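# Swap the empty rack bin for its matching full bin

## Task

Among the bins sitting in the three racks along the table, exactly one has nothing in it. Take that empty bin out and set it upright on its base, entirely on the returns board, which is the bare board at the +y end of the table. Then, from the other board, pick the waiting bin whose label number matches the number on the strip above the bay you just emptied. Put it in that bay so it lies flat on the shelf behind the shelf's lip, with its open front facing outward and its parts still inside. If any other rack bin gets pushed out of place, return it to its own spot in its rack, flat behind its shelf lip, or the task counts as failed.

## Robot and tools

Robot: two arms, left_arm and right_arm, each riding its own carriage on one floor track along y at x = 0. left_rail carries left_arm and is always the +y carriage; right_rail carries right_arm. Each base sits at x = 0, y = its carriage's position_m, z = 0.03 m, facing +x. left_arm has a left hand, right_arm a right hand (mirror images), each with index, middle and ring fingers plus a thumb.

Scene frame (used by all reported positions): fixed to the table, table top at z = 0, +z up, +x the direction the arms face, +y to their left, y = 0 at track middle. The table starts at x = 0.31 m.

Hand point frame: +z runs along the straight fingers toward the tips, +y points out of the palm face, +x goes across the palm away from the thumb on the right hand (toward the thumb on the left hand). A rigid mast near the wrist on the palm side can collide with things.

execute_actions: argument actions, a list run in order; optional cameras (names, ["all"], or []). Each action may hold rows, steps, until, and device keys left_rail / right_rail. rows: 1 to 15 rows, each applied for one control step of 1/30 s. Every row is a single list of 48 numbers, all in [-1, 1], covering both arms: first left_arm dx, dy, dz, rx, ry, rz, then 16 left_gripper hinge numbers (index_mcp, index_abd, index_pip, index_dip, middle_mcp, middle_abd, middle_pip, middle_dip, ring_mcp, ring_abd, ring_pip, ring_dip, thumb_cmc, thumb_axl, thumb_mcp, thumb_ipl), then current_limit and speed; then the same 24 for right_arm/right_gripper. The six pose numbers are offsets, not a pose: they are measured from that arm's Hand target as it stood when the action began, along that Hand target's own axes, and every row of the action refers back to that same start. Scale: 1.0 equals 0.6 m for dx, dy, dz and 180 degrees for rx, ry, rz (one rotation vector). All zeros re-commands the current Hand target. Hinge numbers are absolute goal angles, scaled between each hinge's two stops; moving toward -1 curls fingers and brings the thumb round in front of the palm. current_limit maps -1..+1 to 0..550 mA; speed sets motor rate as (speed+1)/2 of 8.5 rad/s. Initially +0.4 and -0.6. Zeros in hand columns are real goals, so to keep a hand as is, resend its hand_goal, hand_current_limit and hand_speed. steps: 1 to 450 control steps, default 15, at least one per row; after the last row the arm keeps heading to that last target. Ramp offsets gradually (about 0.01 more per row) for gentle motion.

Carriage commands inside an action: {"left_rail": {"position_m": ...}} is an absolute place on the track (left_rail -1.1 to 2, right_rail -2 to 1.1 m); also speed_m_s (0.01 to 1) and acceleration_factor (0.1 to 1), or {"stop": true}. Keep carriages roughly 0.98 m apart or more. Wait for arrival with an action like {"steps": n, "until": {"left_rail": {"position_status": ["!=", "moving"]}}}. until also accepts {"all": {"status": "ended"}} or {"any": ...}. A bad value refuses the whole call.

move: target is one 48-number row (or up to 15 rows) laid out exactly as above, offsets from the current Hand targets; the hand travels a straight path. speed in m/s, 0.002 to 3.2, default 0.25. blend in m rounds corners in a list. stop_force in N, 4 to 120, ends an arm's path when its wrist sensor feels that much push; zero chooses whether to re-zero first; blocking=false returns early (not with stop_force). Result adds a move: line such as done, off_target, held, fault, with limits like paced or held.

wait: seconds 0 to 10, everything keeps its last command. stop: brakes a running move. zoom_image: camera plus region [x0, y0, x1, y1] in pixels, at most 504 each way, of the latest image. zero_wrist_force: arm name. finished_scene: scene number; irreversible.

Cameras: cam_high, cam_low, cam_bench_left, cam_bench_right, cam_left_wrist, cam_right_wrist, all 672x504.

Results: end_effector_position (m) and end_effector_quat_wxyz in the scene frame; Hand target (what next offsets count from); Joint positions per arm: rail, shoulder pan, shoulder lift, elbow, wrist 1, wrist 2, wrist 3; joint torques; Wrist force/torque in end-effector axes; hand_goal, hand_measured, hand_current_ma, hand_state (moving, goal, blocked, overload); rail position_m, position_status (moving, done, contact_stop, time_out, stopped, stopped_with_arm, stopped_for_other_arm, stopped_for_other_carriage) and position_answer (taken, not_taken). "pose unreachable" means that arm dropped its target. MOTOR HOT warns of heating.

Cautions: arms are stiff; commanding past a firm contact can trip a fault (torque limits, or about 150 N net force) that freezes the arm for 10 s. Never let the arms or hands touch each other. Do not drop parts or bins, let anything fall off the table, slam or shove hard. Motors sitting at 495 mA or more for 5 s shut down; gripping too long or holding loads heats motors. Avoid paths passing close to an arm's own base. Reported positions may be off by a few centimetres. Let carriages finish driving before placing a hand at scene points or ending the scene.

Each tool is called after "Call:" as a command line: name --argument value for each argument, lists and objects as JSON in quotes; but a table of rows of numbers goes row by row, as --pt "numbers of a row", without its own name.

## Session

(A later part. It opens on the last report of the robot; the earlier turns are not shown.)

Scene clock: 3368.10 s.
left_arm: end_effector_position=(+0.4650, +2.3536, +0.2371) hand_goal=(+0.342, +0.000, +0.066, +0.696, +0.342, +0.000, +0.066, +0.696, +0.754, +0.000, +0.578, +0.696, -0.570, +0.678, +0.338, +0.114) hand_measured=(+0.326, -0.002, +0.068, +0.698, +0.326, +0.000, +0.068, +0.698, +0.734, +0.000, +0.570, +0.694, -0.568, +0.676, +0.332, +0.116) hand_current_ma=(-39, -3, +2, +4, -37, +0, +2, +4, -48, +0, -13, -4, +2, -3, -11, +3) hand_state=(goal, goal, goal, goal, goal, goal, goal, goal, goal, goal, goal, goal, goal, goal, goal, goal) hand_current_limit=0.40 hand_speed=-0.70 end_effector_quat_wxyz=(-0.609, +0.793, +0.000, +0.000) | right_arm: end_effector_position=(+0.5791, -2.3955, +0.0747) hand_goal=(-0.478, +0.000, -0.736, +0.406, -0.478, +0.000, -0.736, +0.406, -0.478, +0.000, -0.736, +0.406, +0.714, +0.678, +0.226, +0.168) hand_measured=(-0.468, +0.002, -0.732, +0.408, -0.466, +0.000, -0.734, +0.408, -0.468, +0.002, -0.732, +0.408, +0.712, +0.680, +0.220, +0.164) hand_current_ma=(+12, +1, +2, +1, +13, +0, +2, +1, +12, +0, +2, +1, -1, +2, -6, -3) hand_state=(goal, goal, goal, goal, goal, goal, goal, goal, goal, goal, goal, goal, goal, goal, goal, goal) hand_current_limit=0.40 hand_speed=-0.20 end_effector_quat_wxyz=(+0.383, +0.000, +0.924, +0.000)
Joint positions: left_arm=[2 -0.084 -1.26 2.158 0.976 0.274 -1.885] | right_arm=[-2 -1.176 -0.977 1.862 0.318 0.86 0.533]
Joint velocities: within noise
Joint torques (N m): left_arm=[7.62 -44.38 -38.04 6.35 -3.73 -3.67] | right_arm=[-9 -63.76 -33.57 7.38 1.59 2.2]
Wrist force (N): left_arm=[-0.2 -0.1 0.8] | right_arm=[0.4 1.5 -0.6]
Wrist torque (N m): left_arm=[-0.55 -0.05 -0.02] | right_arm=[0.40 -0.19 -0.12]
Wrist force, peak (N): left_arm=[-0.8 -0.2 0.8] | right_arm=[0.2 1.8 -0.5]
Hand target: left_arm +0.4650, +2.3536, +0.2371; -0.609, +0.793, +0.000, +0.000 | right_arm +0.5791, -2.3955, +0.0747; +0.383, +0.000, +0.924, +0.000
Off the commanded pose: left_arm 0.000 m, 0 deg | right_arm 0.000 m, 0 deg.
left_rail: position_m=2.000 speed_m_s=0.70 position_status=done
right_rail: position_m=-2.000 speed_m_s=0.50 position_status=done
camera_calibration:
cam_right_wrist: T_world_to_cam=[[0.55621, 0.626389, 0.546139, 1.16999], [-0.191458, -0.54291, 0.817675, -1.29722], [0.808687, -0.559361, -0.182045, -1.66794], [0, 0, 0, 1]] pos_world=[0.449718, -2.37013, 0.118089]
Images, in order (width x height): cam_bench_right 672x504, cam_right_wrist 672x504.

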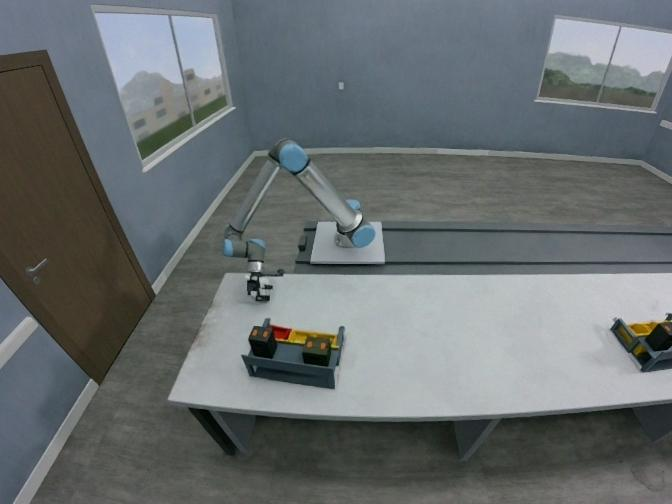

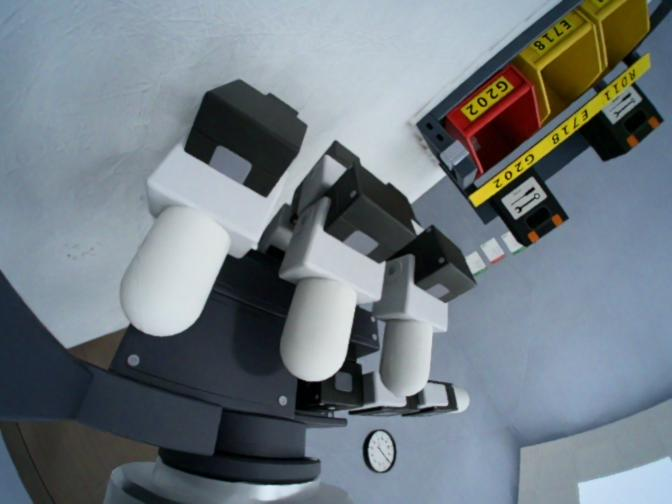

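Call:
move --target '[0,0,0,0,0,0,0.342,0,0.0657,0.696,0.342,0,0.0657,0.696,0.754,0,0.577,0.696,-0.571,0.677,0.337,0.1135,0.4,-0.7,-0.1128,0.1093,-0.2125,0.1009,-0.0724,-0.4814,-0.479,0,-0.737,0.406,-0.479,0,-0.737,0.406,-0.479,0,-0.737,0.406,0.714,0.677,0.225,0.168,0.4,-0.2]' --speed 0.25

Call:
move --target '[0,0,0,0,0,0,0.342,0,0.0657,0.696,0.342,0,0.0657,0.696,0.754,0,0.577,0.696,-0.571,0.677,0.337,0.1135,0.4,-0.7,-0.0793,0.2408,0.182,0,0,0,0.754,0,0.577,0.696,0.754,0,0.577,0.696,-0.479,0,-0.737,0.406,0.714,0.677,0.225,0.168,0.4,-0.2]' --speed 0.15 --cameras '["cam_right_wrist"]'

Call:
zoom_image --camera "cam_right_wrist" --region '[300, 0, 600, 220]'

Scene clock: 3440.47 s.
left_arm: end_effector_position=(+0.4650, +2.3536, +0.2371) hand_goal=(+0.342, +0.000, +0.066, +0.696, +0.342, +0.000, +0.066, +0.696, +0.754, +0.000, +0.578, +0.696, -0.570, +0.678, +0.338, +0.114) hand_measured=(+0.326, -0.002, +0.068, +0.698, +0.326, +0.000, +0.068, +0.698, +0.734, +0.000, +0.570, +0.694, -0.568, +0.676, +0.332, +0.116) hand_current_ma=(-39, -3, +2, +4, -37, +0, +2, +4, -48, +0, -13, -4, +2, -3, -11, +3) hand_state=(goal, goal, goal, goal, goal, goal, goal, goal, goal, goal, goal, goal, goal, goal, goal, goal) hand_current_limit=0.40 hand_speed=-0.70 end_effector_quat_wxyz=(-0.609, +0.793, +0.000, +0.000) | right_arm: end_effector_position=(+0.5369, -2.3298, +0.2127) hand_goal=(-0.478, +0.000, -0.736, +0.406, -0.478, +0.000, -0.736, +0.406, -0.478, +0.000, -0.736, +0.406, +0.714, +0.678, +0.226, +0.168) hand_measured=(-0.468, +0.002, -0.734, +0.408, -0.466, +0.000, -0.734, +0.408, -0.468, +0.002, -0.732, +0.408, +0.708, +0.680, +0.220, +0.164) hand_current_ma=(+12, +0, +2, +1, +13, +0, +1, +1, +12, +0, +2, +1, -4, +2, -6, -3) hand_state=(goal, goal, goal, goal, goal, goal, goal, goal, goal, goal, goal, goal, goal, goal, goal, goal) hand_current_limit=0.40 hand_speed=-0.20 end_effector_quat_wxyz=(-0.366, +0.575, -0.617, +0.393)
Joint positions: left_arm=[2 -0.084 -1.26 2.158 0.976 0.274 -1.885] | right_arm=[-2 -1.139 -1.445 2.079 0.135 0.653 -0.655]
Joint torques (N m): left_arm=[8.06 -43.86 -37.82 6.33 -3.62 -3.75] | right_arm=[-9.93 -54.78 -26.01 5.74 -3.78 -1.27]
Wrist force (N): left_arm=[-0.5 -0.3 0.7] | right_arm=[0.3 0.8 -0.1]
Wrist torque (N m): left_arm=[-0.55 -0.01 -0.04] | right_arm=[0.37 -0.16 -0.14]
Wrist force, peak (N): left_arm=[-0.4 -0.1 1.1] | right_arm=[0.1 1.8 -0.5]
Hand target: left_arm +0.4650, +2.3536, +0.2371; -0.609, +0.793, +0.000, +0.000 | right_arm +0.5368, -2.3298, +0.2127; -0.366, +0.575, -0.617, +0.393
Off the commanded pose: left_arm 0.000 m, 0 deg | right_arm 0.000 m, 0 deg.
left_rail: position_m=2.000 speed_m_s=0.70 position_status=done
right_rail: position_m=-2.000 speed_m_s=0.50 position_status=done
move: done

Scene clock: 3442.33 s.
left_arm: end_effector_position=(+0.4650, +2.3536, +0.2371) hand_goal=(+0.342, +0.000, +0.066, +0.696, +0.342, +0.000, +0.066, +0.696, +0.754, +0.000, +0.578, +0.696, -0.570, +0.678, +0.338, +0.114) hand_measured=(+0.326, -0.002, +0.068, +0.698, +0.326, +0.000, +0.068, +0.698, +0.734, +0.000, +0.570, +0.694, -0.568, +0.676, +0.332, +0.116) hand_current_ma=(-39, -3, +2, +4, -37, +0, +2, +4, -48, +0, -13, -4, +2, -3, -11, +3) hand_state=(goal, goal, goal, goal, goal, goal, goal, goal, goal, goal, goal, goal, goal, goal, goal, goal) hand_current_limit=0.40 hand_speed=-0.70 end_effector_quat_wxyz=(-0.609, +0.793, +0.000, +0.000) | right_arm: end_effector_position=(+0.5780, -2.2850, +0.0357) hand_goal=(+0.754, +0.000, +0.578, +0.696, +0.754, +0.000, +0.578, +0.696, -0.478, +0.000, -0.736, +0.406, +0.714, +0.678, +0.226, +0.168) hand_measured=(+0.734, +0.002, +0.570, +0.694, +0.732, +0.000, +0.572, +0.694, -0.468, +0.002, -0.732, +0.408, +0.708, +0.680, +0.220, +0.164) hand_current_ma=(-28, +0, -6, -1, -31, +0, -5, -1, +11, +0, +2, +1, -4, +2, -6, -3) hand_state=(goal, goal, goal, goal, blocked, goal, goal, goal, goal, goal, goal, goal, goal, goal, goal, goal) hand_current_limit=0.40 hand_speed=-0.20 end_effector_quat_wxyz=(-0.366, +0.575, -0.617, +0.393)
Joint positions: left_arm=[2 -0.084 -1.26 2.158 0.976 0.274 -1.885] | right_arm=[-2 -1.013 -1.217 2.197 -0.31 0.748 -0.526]
Joint torques (N m): left_arm=[7.46 -45.33 -37.84 6.21 -3.91 -3.69] | right_arm=[13.03 -42.29 -15.7 -2 2.06 2.1]
Wrist force (N): left_arm=[0.2 -0.1 0.7] | right_arm=[0.0 0.1 0.5]
Wrist torque (N m): left_arm=[-0.53 -0.11 0.02] | right_arm=[0.01 -0.14 -0.34]
Wrist force, peak (N): left_arm=[-0.5 -0.2 0.9] | right_arm=[0.0 1.1 0.9]
Hand target: left_arm +0.4650, +2.3536, +0.2371; -0.609, +0.793, +0.000, +0.000 | right_arm +0.5780, -2.2850, +0.0356; -0.366, +0.575, -0.617, +0.393
Off the commanded pose: left_arm 0.000 m, 0 deg | right_arm 0.000 m, 0 deg.
left_rail: position_m=2.000 speed_m_s=0.70 position_status=done
right_rail: position_m=-2.000 speed_m_s=0.50 position_status=done
move: done
camera_calibration:
cam_right_wrist: T_world_to_cam=[[-0.20296, 0.795663, -0.570726, 1.98814], [-0.384217, 0.471401, 0.793825, 1.2245], [0.900658, 0.380397, 0.210031, 0.467818], [0, 0, 0, 1]] pos_world=[0.45264, -2.33707, 0.0643889]
Images, in order (width x height): cam_right_wrist 672x504.

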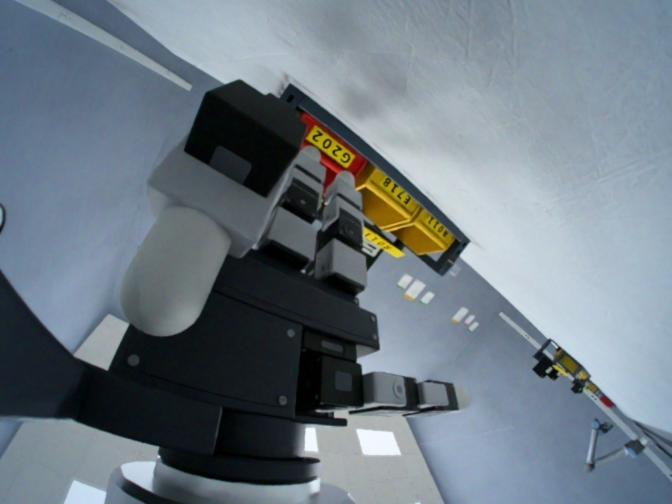

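Scaled by 1.680 from the camera's 672x504 image, which has a finer 960x720 frame.

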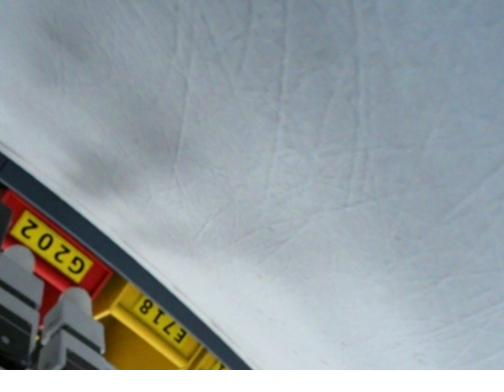

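Call:
zoom_image --camera "cam_right_wrist" --region '[270, 80, 430, 220]'

Scaled by 3.150 from the camera's 672x504 image, which has a finer 960x720 frame.

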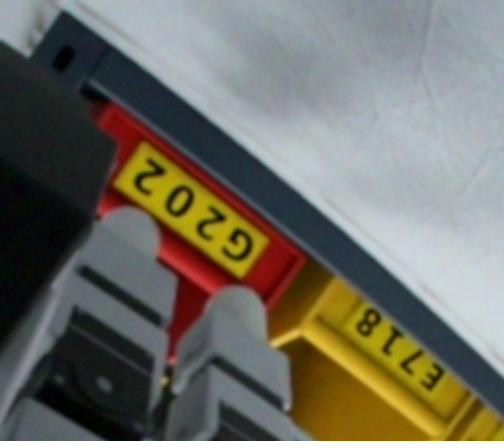

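Call:
move --target '[0,0,0,0,0,0,0.342,0,0.0657,0.696,0.342,0,0.0657,0.696,0.754,0,0.577,0.696,-0.571,0.677,0.337,0.1135,0.4,-0.7,0.0011,-0.0183,0.0393,0,0,0,0.754,0,0.577,0.696,0.754,0,0.577,0.696,-0.479,0,-0.737,0.406,0.714,0.677,0.225,0.168,0.4,-0.2]' --speed 0.02 --stop_force 8 --cameras '["cam_right_wrist"]'

Call:
zoom_image --camera "cam_right_wrist" --region '[270, 80, 430, 220]'

Scene clock: 3460.70 s.
left_arm: end_effector_position=(+0.4650, +2.3536, +0.2371) hand_goal=(+0.342, +0.000, +0.066, +0.696, +0.342, +0.000, +0.066, +0.696, +0.754, +0.000, +0.578, +0.696, -0.570, +0.678, +0.338, +0.114) hand_measured=(+0.326, -0.002, +0.068, +0.698, +0.326, +0.000, +0.068, +0.698, +0.734, +0.000, +0.570, +0.694, -0.568, +0.676, +0.332, +0.116) hand_current_ma=(-39, -3, +2, +4, -37, +0, +2, +4, -48, +0, -13, -4, +2, -3, -11, +3) hand_state=(goal, goal, goal, goal, goal, goal, goal, goal, goal, goal, goal, goal, goal, goal, goal, goal) hand_current_limit=0.40 hand_speed=-0.70 end_effector_quat_wxyz=(-0.609, +0.793, +0.000, +0.000) | right_arm: end_effector_position=(+0.6039, -2.2875, +0.0356) hand_goal=(+0.754, +0.000, +0.578, +0.696, +0.754, +0.000, +0.578, +0.696, -0.478, +0.000, -0.736, +0.406, +0.714, +0.678, +0.226, +0.168) hand_measured=(+0.734, +0.002, +0.570, +0.694, +0.732, +0.000, +0.572, +0.694, -0.468, +0.002, -0.732, +0.408, +0.708, +0.680, +0.220, +0.164) hand_current_ma=(-28, +0, -6, -1, -31, +0, -5, -1, +11, +0, +2, +1, -4, +2, -6, -3) hand_state=(goal, goal, goal, goal, blocked, goal, goal, goal, goal, goal, goal, goal, goal, goal, goal, goal) hand_current_limit=0.40 hand_speed=-0.20 end_effector_quat_wxyz=(-0.366, +0.575, -0.617, +0.393)
Joint positions: left_arm=[2 -0.084 -1.26 2.158 0.976 0.274 -1.885] | right_arm=[-2 -0.969 -1.196 2.156 -0.318 0.783 -0.488]
Joint torques (N m): left_arm=[7.33 -45.1 -37.89 6.43 -3.93 -3.83] | right_arm=[12.93 -45.59 -32.61 -1.97 2.45 2.24]
Wrist force (N): left_arm=[0.0 -0.3 0.5] | right_arm=[0.4 0.7 0.4]
Wrist torque (N m): left_arm=[-0.53 -0.08 0.00] | right_arm=[0.12 -0.19 -0.29]
Wrist force, peak (N): left_arm=[-0.5 -0.2 1.0] | right_arm=[0.4 1.0 0.1]
Hand target: left_arm +0.4650, +2.3536, +0.2371; -0.609, +0.793, +0.000, +0.000 | right_arm +0.6039, -2.2875, +0.0356; -0.366, +0.575, -0.617, +0.393
Off the commanded pose: left_arm 0.000 m, 0 deg | right_arm 0.000 m, 0 deg.
left_rail: position_m=2.000 speed_m_s=0.70 position_status=done
right_rail: position_m=-2.000 speed_m_s=0.50 position_status=done
move: done
camera_calibration:
cam_right_wrist: T_world_to_cam=[[-0.20296, 0.795663, -0.570726, 1.99538], [-0.384217, 0.471401, 0.793825, 1.23563], [0.900658, 0.380397, 0.210031, 0.445442], [0, 0, 0, 1]] pos_world=[0.47854, -2.33957, 0.0643889]
Images, in order (width x height): cam_right_wrist 672x504.

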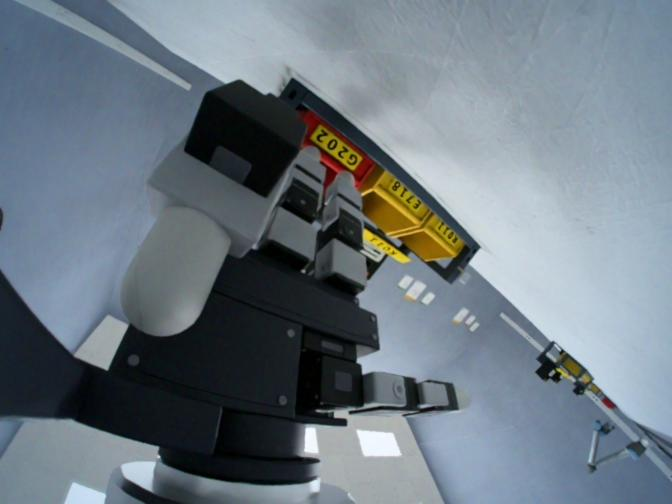

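Scaled by 3.150 from the camera's 672x504 image, which has a finer 960x720 frame.

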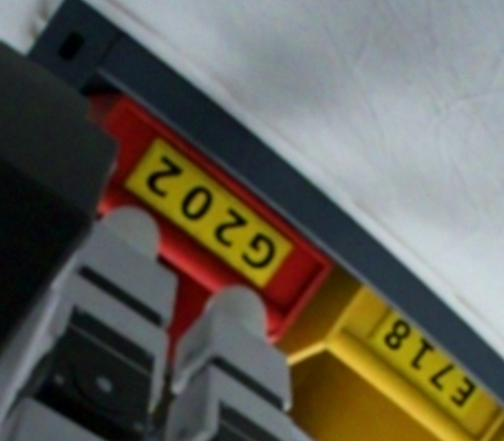

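Call:
move --target '[0,0,0,0,0,0,0.342,0,0.0657,0.696,0.342,0,0.0657,0.696,0.754,0,0.577,0.696,-0.571,0.677,0.337,0.1135,0.4,-0.7,0.0003,-0.0042,0.0091,0,0,0,0.754,0,0.577,0.696,0.754,0,0.577,0.696,-0.479,0,-0.737,0.406,0.714,0.677,0.225,0.168,0.4,-0.2]' --speed 0.02 --stop_force 8 --cameras '["cam_right_wrist"]'

Call:
zoom_image --camera "cam_right_wrist" --region '[290, 90, 410, 210]'

Scene clock: 3521.30 s.
left_arm: end_effector_position=(+0.4650, +2.3536, +0.2371) hand_goal=(+0.342, +0.000, +0.066, +0.696, +0.342, +0.000, +0.066, +0.696, +0.754, +0.000, +0.578, +0.696, -0.570, +0.678, +0.338, +0.114) hand_measured=(+0.326, -0.002, +0.068, +0.698, +0.326, +0.000, +0.068, +0.698, +0.734, +0.000, +0.570, +0.694, -0.568, +0.676, +0.332, +0.116) hand_current_ma=(-39, -3, +2, +4, -37, +0, +2, +4, -48, +0, -13, -4, +2, -3, -11, +3) hand_state=(goal, goal, goal, goal, goal, goal, goal, goal, goal, goal, goal, goal, goal, goal, goal, goal) hand_current_limit=0.40 hand_speed=-0.70 end_effector_quat_wxyz=(-0.609, +0.793, +0.000, +0.000) | right_arm: end_effector_position=(+0.6099, -2.2881, +0.0356) hand_goal=(+0.754, +0.000, +0.578, +0.696, +0.754, +0.000, +0.578, +0.696, -0.478, +0.000, -0.736, +0.406, +0.714, +0.678, +0.226, +0.168) hand_measured=(+0.734, +0.002, +0.570, +0.694, +0.732, +0.000, +0.572, +0.694, -0.468, +0.002, -0.732, +0.408, +0.708, +0.680, +0.220, +0.164) hand_current_ma=(-28, +0, -6, -1, -32, +0, -6, -1, +11, +0, +2, +1, -4, +2, -6, -3) hand_state=(goal, goal, goal, goal, blocked, goal, goal, goal, goal, goal, goal, goal, goal, goal, goal, goal) hand_current_limit=0.40 hand_speed=-0.20 end_effector_quat_wxyz=(-0.366, +0.575, -0.617, +0.393)
Joint positions: left_arm=[2 -0.084 -1.26 2.158 0.976 0.274 -1.885] | right_arm=[-2 -0.96 -1.191 2.147 -0.319 0.79 -0.48]
Joint torques (N m): left_arm=[8.19 -44.19 -37.69 6.27 -3.89 -3.6] | right_arm=[12.68 -44.86 -32.98 -2.32 2.05 2.28]
Wrist force (N): left_arm=[-0.6 0.1 0.3] | right_arm=[0.3 0.5 0.1]
Wrist torque (N m): left_arm=[-0.47 -0.01 -0.05] | right_arm=[0.12 -0.17 -0.30]
Wrist force, peak (N): left_arm=[-0.9 0.1 1.0] | right_arm=[0.3 1.2 -1.3]
Hand target: left_arm +0.4650, +2.3536, +0.2371; -0.609, +0.793, +0.000, +0.000 | right_arm +0.6099, -2.2881, +0.0356; -0.366, +0.575, -0.617, +0.393
Off the commanded pose: left_arm 0.000 m, 0 deg | right_arm 0.000 m, 0 deg.
left_rail: position_m=2.000 speed_m_s=0.70 position_status=done
right_rail: position_m=-2.000 speed_m_s=0.50 position_status=done
move: done
camera_calibration:
cam_right_wrist: T_world_to_cam=[[-0.20296, 0.795663, -0.570726, 1.99708], [-0.384217, 0.471401, 0.793825, 1.23821], [0.900658, 0.380397, 0.210031, 0.440266], [0, 0, 0, 1]] pos_world=[0.48454, -2.34017, 0.0643889]
Images, in order (width x height): cam_right_wrist 672x504.

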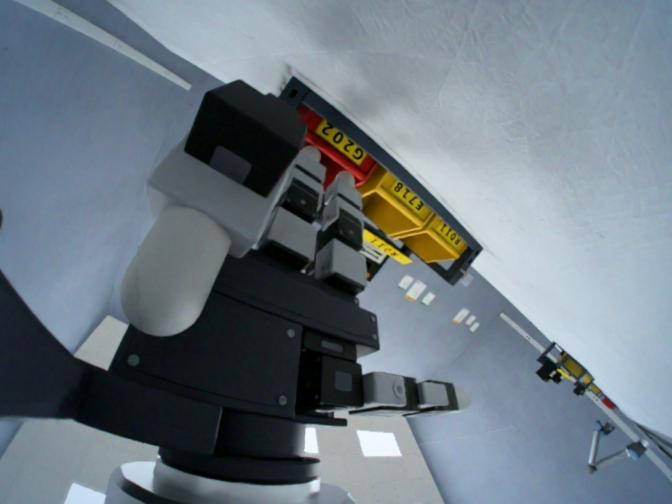

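Scaled by 4.200 from the camera's 672x504 image, which has a finer 960x720 frame.

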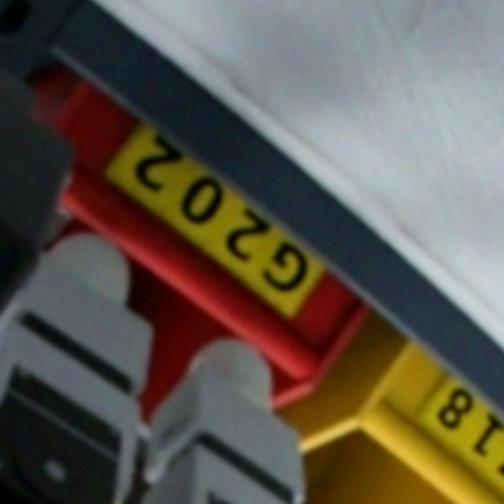

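Call:
move --pt "0 0 0 0 0 0 0.342 0 0.0657 0.696 0.342 0 0.0657 0.696 0.754 0 0.577 0.696 -0.571 0.677 0.337 0.1135 0.4 -0.7 0 -0.0181 -0.0085 0 0 0 0.754 0 0.577 0.696 0.754 0 0.577 0.696 -0.479 0 -0.737 0.406 0.714 0.677 0.225 0.168 0.4 -0.2" --pt "0 0 0 0 0 0 0.342 0 0.0657 0.696 0.342 0 0.0657 0.696 0.754 0 0.577 0.696 -0.571 0.677 0.337 0.1135 0.4 -0.7 -0.002 -0.017 -0.082 0 0 0 0.754 0 0.577 0.696 0.754 0 0.577 0.696 -0.479 0 -0.737 0.406 0.714 0.677 0.225 0.168 0.4 -0.2" --pt "0 0 0 0 0 0 0.342 0 0.0657 0.696 0.342 0 0.0657 0.696 0.754 0 0.577 0.696 -0.571 0.677 0.337 0.1135 0.4 -0.7 0.0778 -0.2182 -0.2305 0 0 0 0.754 0 0.577 0.696 0.754 0 0.577 0.696 -0.479 0 -0.737 0.406 0.714 0.677 0.225 0.168 0.4 -0.2" --speed '[0.03,0.08,0.2]' --cameras '["cam_right_wrist"]'

Call:
zoom_image --camera "cam_right_wrist" --region '[320, 0, 570, 220]'

Call:
move --target '[0,0,0,0,0,0,0.342,0,0.0657,0.696,0.342,0,0.0657,0.696,0.754,0,0.577,0.696,-0.571,0.677,0.337,0.1135,0.4,-0.7,0.1041,0.1756,0.1662,-0.1009,0.0724,0.4814,-0.479,0,-0.737,0.406,-0.479,0,-0.737,0.406,-0.479,0,-0.737,0.406,0.714,0.677,0.225,0.168,0.4,-0.2]' --speed 0.25 --cameras '["cam_right_wrist"]'

Call:
zoom_image --camera "cam_right_wrist" --region '[405, 60, 555, 210]'

Call:
zoom_image --camera "cam_right_wrist" --region '[480, 0, 640, 160]'

Scene clock: 3553.30 s.
left_arm: end_effector_position=(+0.4650, +2.3536, +0.2371) hand_goal=(+0.342, +0.000, +0.066, +0.696, +0.342, +0.000, +0.066, +0.696, +0.754, +0.000, +0.578, +0.696, -0.570, +0.678, +0.338, +0.114) hand_measured=(+0.326, -0.002, +0.068, +0.698, +0.326, +0.000, +0.068, +0.698, +0.734, +0.000, +0.570, +0.694, -0.568, +0.676, +0.332, +0.116) hand_current_ma=(-39, -3, +2, +4, -37, +0, +2, +4, -48, +0, -13, -4, +2, -3, -11, +3) hand_state=(goal, goal, goal, goal, goal, goal, goal, goal, goal, goal, goal, goal, goal, goal, goal, goal) hand_current_limit=0.40 hand_speed=-0.70 end_effector_quat_wxyz=(-0.609, +0.793, +0.000, +0.000) | right_arm: end_effector_position=(+0.5368, -2.3297, +0.2126) hand_goal=(+0.754, +0.000, +0.578, +0.696, +0.754, +0.000, +0.578, +0.696, -0.478, +0.000, -0.736, +0.406, +0.714, +0.678, +0.226, +0.168) hand_measured=(+0.734, +0.002, +0.570, +0.694, +0.732, +0.000, +0.572, +0.694, -0.468, +0.002, -0.732, +0.408, +0.708, +0.680, +0.220, +0.166) hand_current_ma=(-28, +0, -6, -1, -32, +0, -5, -1, +11, +0, +2, +1, -5, +2, -6, -3) hand_state=(goal, goal, goal, goal, blocked, goal, goal, goal, goal, goal, goal, goal, goal, goal, goal, goal) hand_current_limit=0.40 hand_speed=-0.20 end_effector_quat_wxyz=(-0.366, +0.575, -0.617, +0.393)
Joint positions: left_arm=[2 -0.084 -1.26 2.158 0.976 0.274 -1.885] | right_arm=[-2 -1.139 -1.445 2.079 0.135 0.653 -0.655]
Joint torques (N m): left_arm=[8.3 -44.39 -37.85 6.14 -3.75 -3.72] | right_arm=[-10.14 -54.96 -43.38 6.39 -4.01 -1.59]
Wrist force (N): left_arm=[-0.3 -0.3 0.7] | right_arm=[0.4 0.7 -0.2]
Wrist torque (N m): left_arm=[-0.55 -0.04 -0.02] | right_arm=[0.19 -0.17 -0.13]
Wrist force, peak (N): left_arm=[-0.8 -0.2 1.0] | right_arm=[-0.3 1.6 0.8]
Hand target: left_arm +0.4650, +2.3536, +0.2371; -0.609, +0.793, +0.000, +0.000 | right_arm +0.5368, -2.3297, +0.2127; -0.366, +0.575, -0.617, +0.393
Off the commanded pose: left_arm 0.000 m, 0 deg | right_arm 0.000 m, 0 deg.
left_rail: position_m=2.000 speed_m_s=0.70 position_status=done
right_rail: position_m=-2.000 speed_m_s=0.50 position_status=done
move: done
camera_calibration:
cam_right_wrist: T_world_to_cam=[[-0.202909, 0.795685, -0.570714, 2.11639], [-0.384288, 0.471371, 0.793809, 1.08919], [0.900639, 0.380389, 0.210127, 0.484719], [0, 0, 0, 1]] pos_world=[0.41144, -2.38177, 0.241389]
Images, in order (width x height): cam_right_wrist 672x504.

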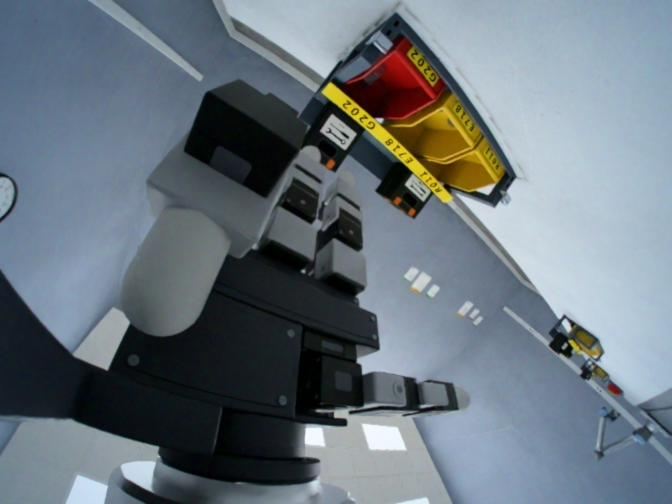

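Scaled by 2.016 from the camera's 672x504 image, which has a finer 960x720 frame.

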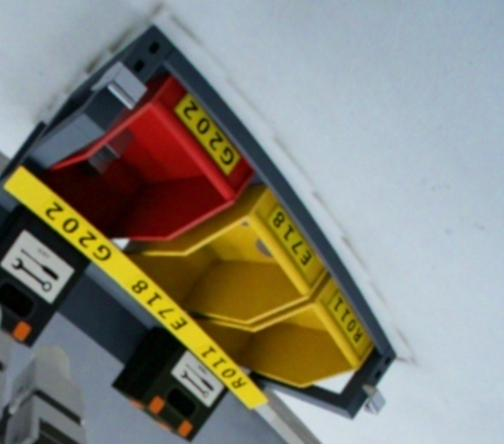

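Scene clock: 3557.00 s.
left_arm: end_effector_position=(+0.4650, +2.3536, +0.2371) hand_goal=(+0.342, +0.000, +0.066, +0.696, +0.342, +0.000, +0.066, +0.696, +0.754, +0.000, +0.578, +0.696, -0.570, +0.678, +0.338, +0.114) hand_measured=(+0.326, -0.002, +0.068, +0.698, +0.326, +0.000, +0.068, +0.698, +0.734, +0.000, +0.570, +0.694, -0.568, +0.676, +0.332, +0.116) hand_current_ma=(-39, -3, +2, +4, -37, +0, +2, +4, -48, +0, -13, -4, +2, -3, -11, +3) hand_state=(goal, goal, goal, goal, goal, goal, goal, goal, goal, goal, goal, goal, goal, goal, goal, goal) hand_current_limit=0.40 hand_speed=-0.70 end_effector_quat_wxyz=(-0.609, +0.793, +0.000, +0.000) | right_arm: end_effector_position=(+0.5781, -2.3953, +0.0751) hand_goal=(-0.478, +0.000, -0.736, +0.406, -0.478, +0.000, -0.736, +0.406, -0.478, +0.000, -0.736, +0.406, +0.714, +0.678, +0.226, +0.168) hand_measured=(-0.468, +0.002, -0.732, +0.408, -0.466, +0.000, -0.734, +0.408, -0.468, +0.002, -0.732, +0.408, +0.712, +0.680, +0.220, +0.166) hand_current_ma=(+12, +0, +2, +1, +13, +0, +2, +1, +11, +0, +2, +1, -1, +2, -6, -3) hand_state=(goal, goal, goal, goal, goal, goal, goal, goal, goal, goal, goal, goal, goal, goal, goal, goal) hand_current_limit=0.40 hand_speed=-0.20 end_effector_quat_wxyz=(+0.383, +0.000, +0.924, +0.000)
Joint positions: left_arm=[2 -0.084 -1.26 2.158 0.976 0.274 -1.885] | right_arm=[-2 -1.178 -0.978 1.864 0.318 0.859 0.531]
Joint torques (N m): left_arm=[7.64 -44.76 -37.89 6.32 -3.87 -3.67] | right_arm=[-9.96 -60.07 -32.57 7.47 1.68 2.31]
Wrist force (N): left_arm=[-0.3 -0.2 0.2] | right_arm=[-0.3 1.3 -0.1]
Wrist torque (N m): left_arm=[-0.50 -0.05 -0.02] | right_arm=[0.32 -0.12 -0.18]
Wrist force, peak (N): left_arm=[-0.6 -0.2 0.9] | right_arm=[0.6 1.7 0.1]
Hand target: left_arm +0.4650, +2.3536, +0.2371; -0.609, +0.793, +0.000, +0.000 | right_arm +0.5781, -2.3953, +0.0750; +0.383, +0.000, +0.924, +0.000
Off the commanded pose: left_arm 0.000 m, 0 deg | right_arm 0.000 m, 0 deg.
left_rail: position_m=2.000 speed_m_s=0.70 position_status=done
right_rail: position_m=-2.000 speed_m_s=0.50 position_status=done
move: done
camera_calibration:
cam_right_wrist: T_world_to_cam=[[0.5561, 0.626546, 0.546071, 1.17069], [-0.191507, -0.542756, 0.817766, -1.29717], [0.808751, -0.559336, -0.181838, -1.66696], [0, 0, 0, 1]] pos_world=[0.448718, -2.36993, 0.118388]
Images, in order (width x height): cam_right_wrist 672x504.

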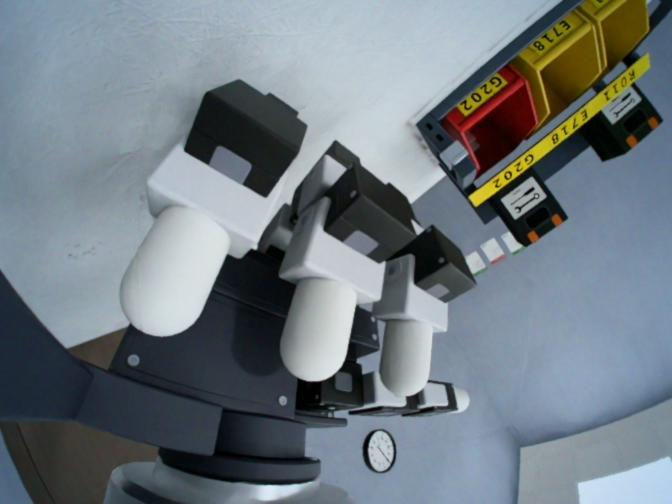

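Scaled by 3.360 from the camera's 672x504 image, which has a finer 960x720 frame.

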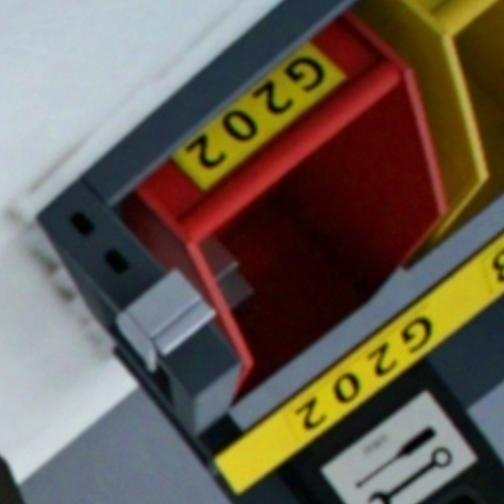

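Scaled by 3.150 from the camera's 672x504 image, which has a finer 960x720 frame.

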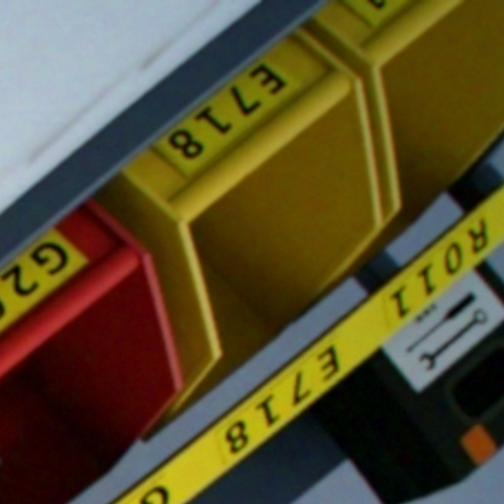

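Call:
zoom_image --camera "cam_right_wrist" --region '[440, 80, 540, 180]'

Call:
execute_actions --actions '[{"steps": 1}]' --cameras '["cam_high", "cam_bench_left", "cam_left_wrist"]'

Call:
zoom_image --camera "cam_left_wrist" --region '[200, 0, 672, 300]'

Scaled by 5.040 from the camera's 672x504 image, which has a finer 960x720 frame.

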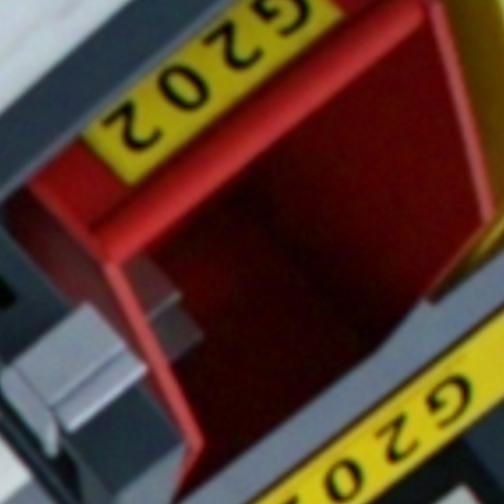

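Scene clock: 3615.63 s.
left_arm: end_effector_position=(+0.4650, +2.3536, +0.2371) hand_goal=(+0.342, +0.000, +0.066, +0.696, +0.342, +0.000, +0.066, +0.696, +0.754, +0.000, +0.578, +0.696, -0.570, +0.678, +0.338, +0.114) hand_measured=(+0.326, -0.002, +0.068, +0.698, +0.326, +0.000, +0.068, +0.698, +0.734, +0.000, +0.570, +0.694, -0.568, +0.676, +0.332, +0.116) hand_current_ma=(-39, -3, +2, +4, -37, +0, +2, +4, -48, +0, -13, -4, +2, -3, -11, +3) hand_state=(goal, goal, goal, goal, goal, goal, goal, goal, goal, goal, goal, goal, goal, goal, goal, goal) hand_current_limit=0.40 hand_speed=-0.70 end_effector_quat_wxyz=(-0.609, +0.793, +0.000, +0.000) | right_arm: end_effector_position=(+0.5781, -2.3953, +0.0750) hand_goal=(-0.478, +0.000, -0.736, +0.406, -0.478, +0.000, -0.736, +0.406, -0.478, +0.000, -0.736, +0.406, +0.714, +0.678, +0.226, +0.168) hand_measured=(-0.468, +0.002, -0.732, +0.408, -0.466, +0.000, -0.734, +0.408, -0.468, +0.002, -0.732, +0.408, +0.712, +0.680, +0.220, +0.166) hand_current_ma=(+12, +0, +2, +1, +13, +0, +2, +1, +11, +0, +2, +1, -1, +2, -6, -3) hand_state=(goal, goal, goal, goal, goal, goal, goal, goal, goal, goal, goal, goal, goal, goal, goal, goal) hand_current_limit=0.40 hand_speed=-0.20 end_effector_quat_wxyz=(+0.383, +0.000, +0.924, +0.000)
Joint positions: left_arm=[2 -0.084 -1.26 2.158 0.976 0.274 -1.885] | right_arm=[-2 -1.178 -0.978 1.864 0.318 0.859 0.531]
Joint torques (N m): left_arm=[7 -44.64 -37.88 6.17 -3.85 -3.78] | right_arm=[-8.64 -62.83 -32.72 7.41 1.87 2.31]
Wrist force (N): left_arm=[-0.3 -0.1 0.3] | right_arm=[0.0 1.4 -0.3]
Wrist torque (N m): left_arm=[-0.49 -0.05 -0.03] | right_arm=[0.35 -0.14 -0.16]
Wrist force, peak (N): left_arm=[-0.4 -0.3 1.0] | right_arm=[0.3 1.7 -0.2]
Hand target: left_arm +0.4650, +2.3536, +0.2371; -0.609, +0.793, +0.000, +0.000 | right_arm +0.5781, -2.3953, +0.0750; +0.383, +0.000, +0.924, +0.000
Off the commanded pose: left_arm 0.000 m, 0 deg | right_arm 0.000 m, 0 deg.
left_rail: position_m=2.000 speed_m_s=0.70 position_status=done
right_rail: position_m=-2.000 speed_m_s=0.50 position_status=done
camera_calibration:
cam_left_wrist: T_world_to_cam=[[-0.781157, 0.153584, 0.60515, -0.172201], [0.417135, -0.592794, 0.688907, 0.988439], [0.464534, 0.790574, 0.399, -2.0458], [0, 0, 0, 1]] pos_world=[0.403513, 2.22974, 0.239538]
Images, in order (width x height): cam_high 672x504, cam_bench_left 672x504, cam_left_wrist 672x504.

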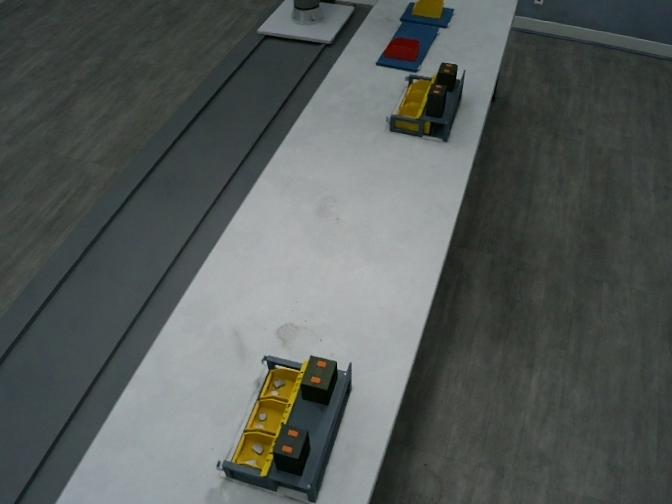

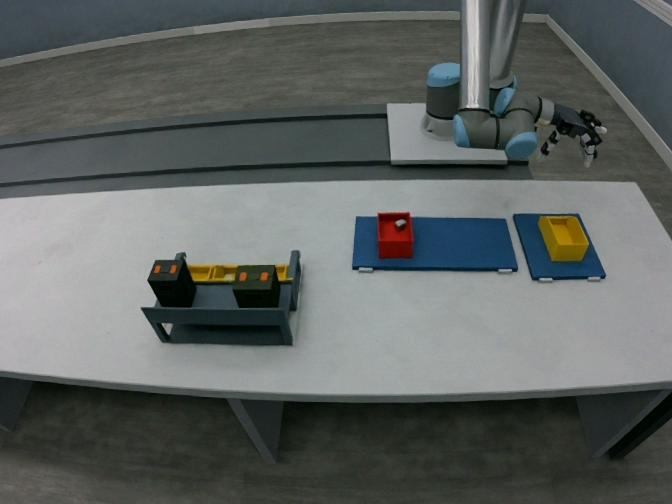

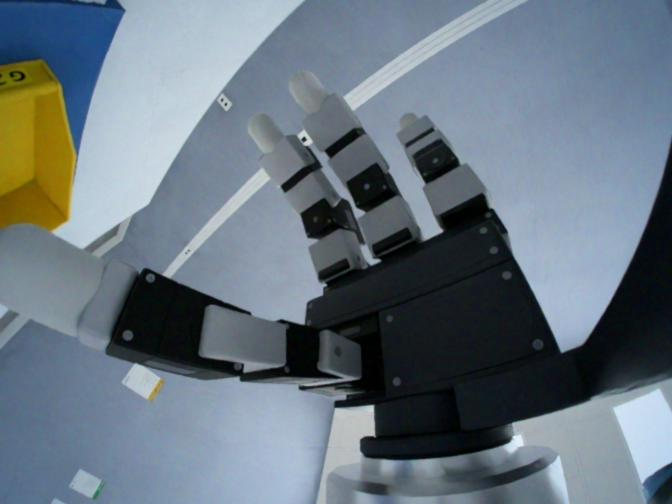

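Scaled by 1.068 from the camera's 672x504 image, which has a finer 960x720 frame.

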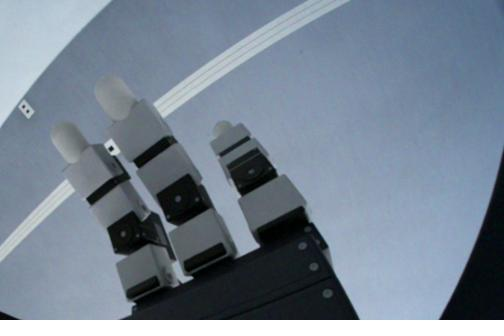

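Call:
finished_scene --scene 1

The scene is finished: the task was done.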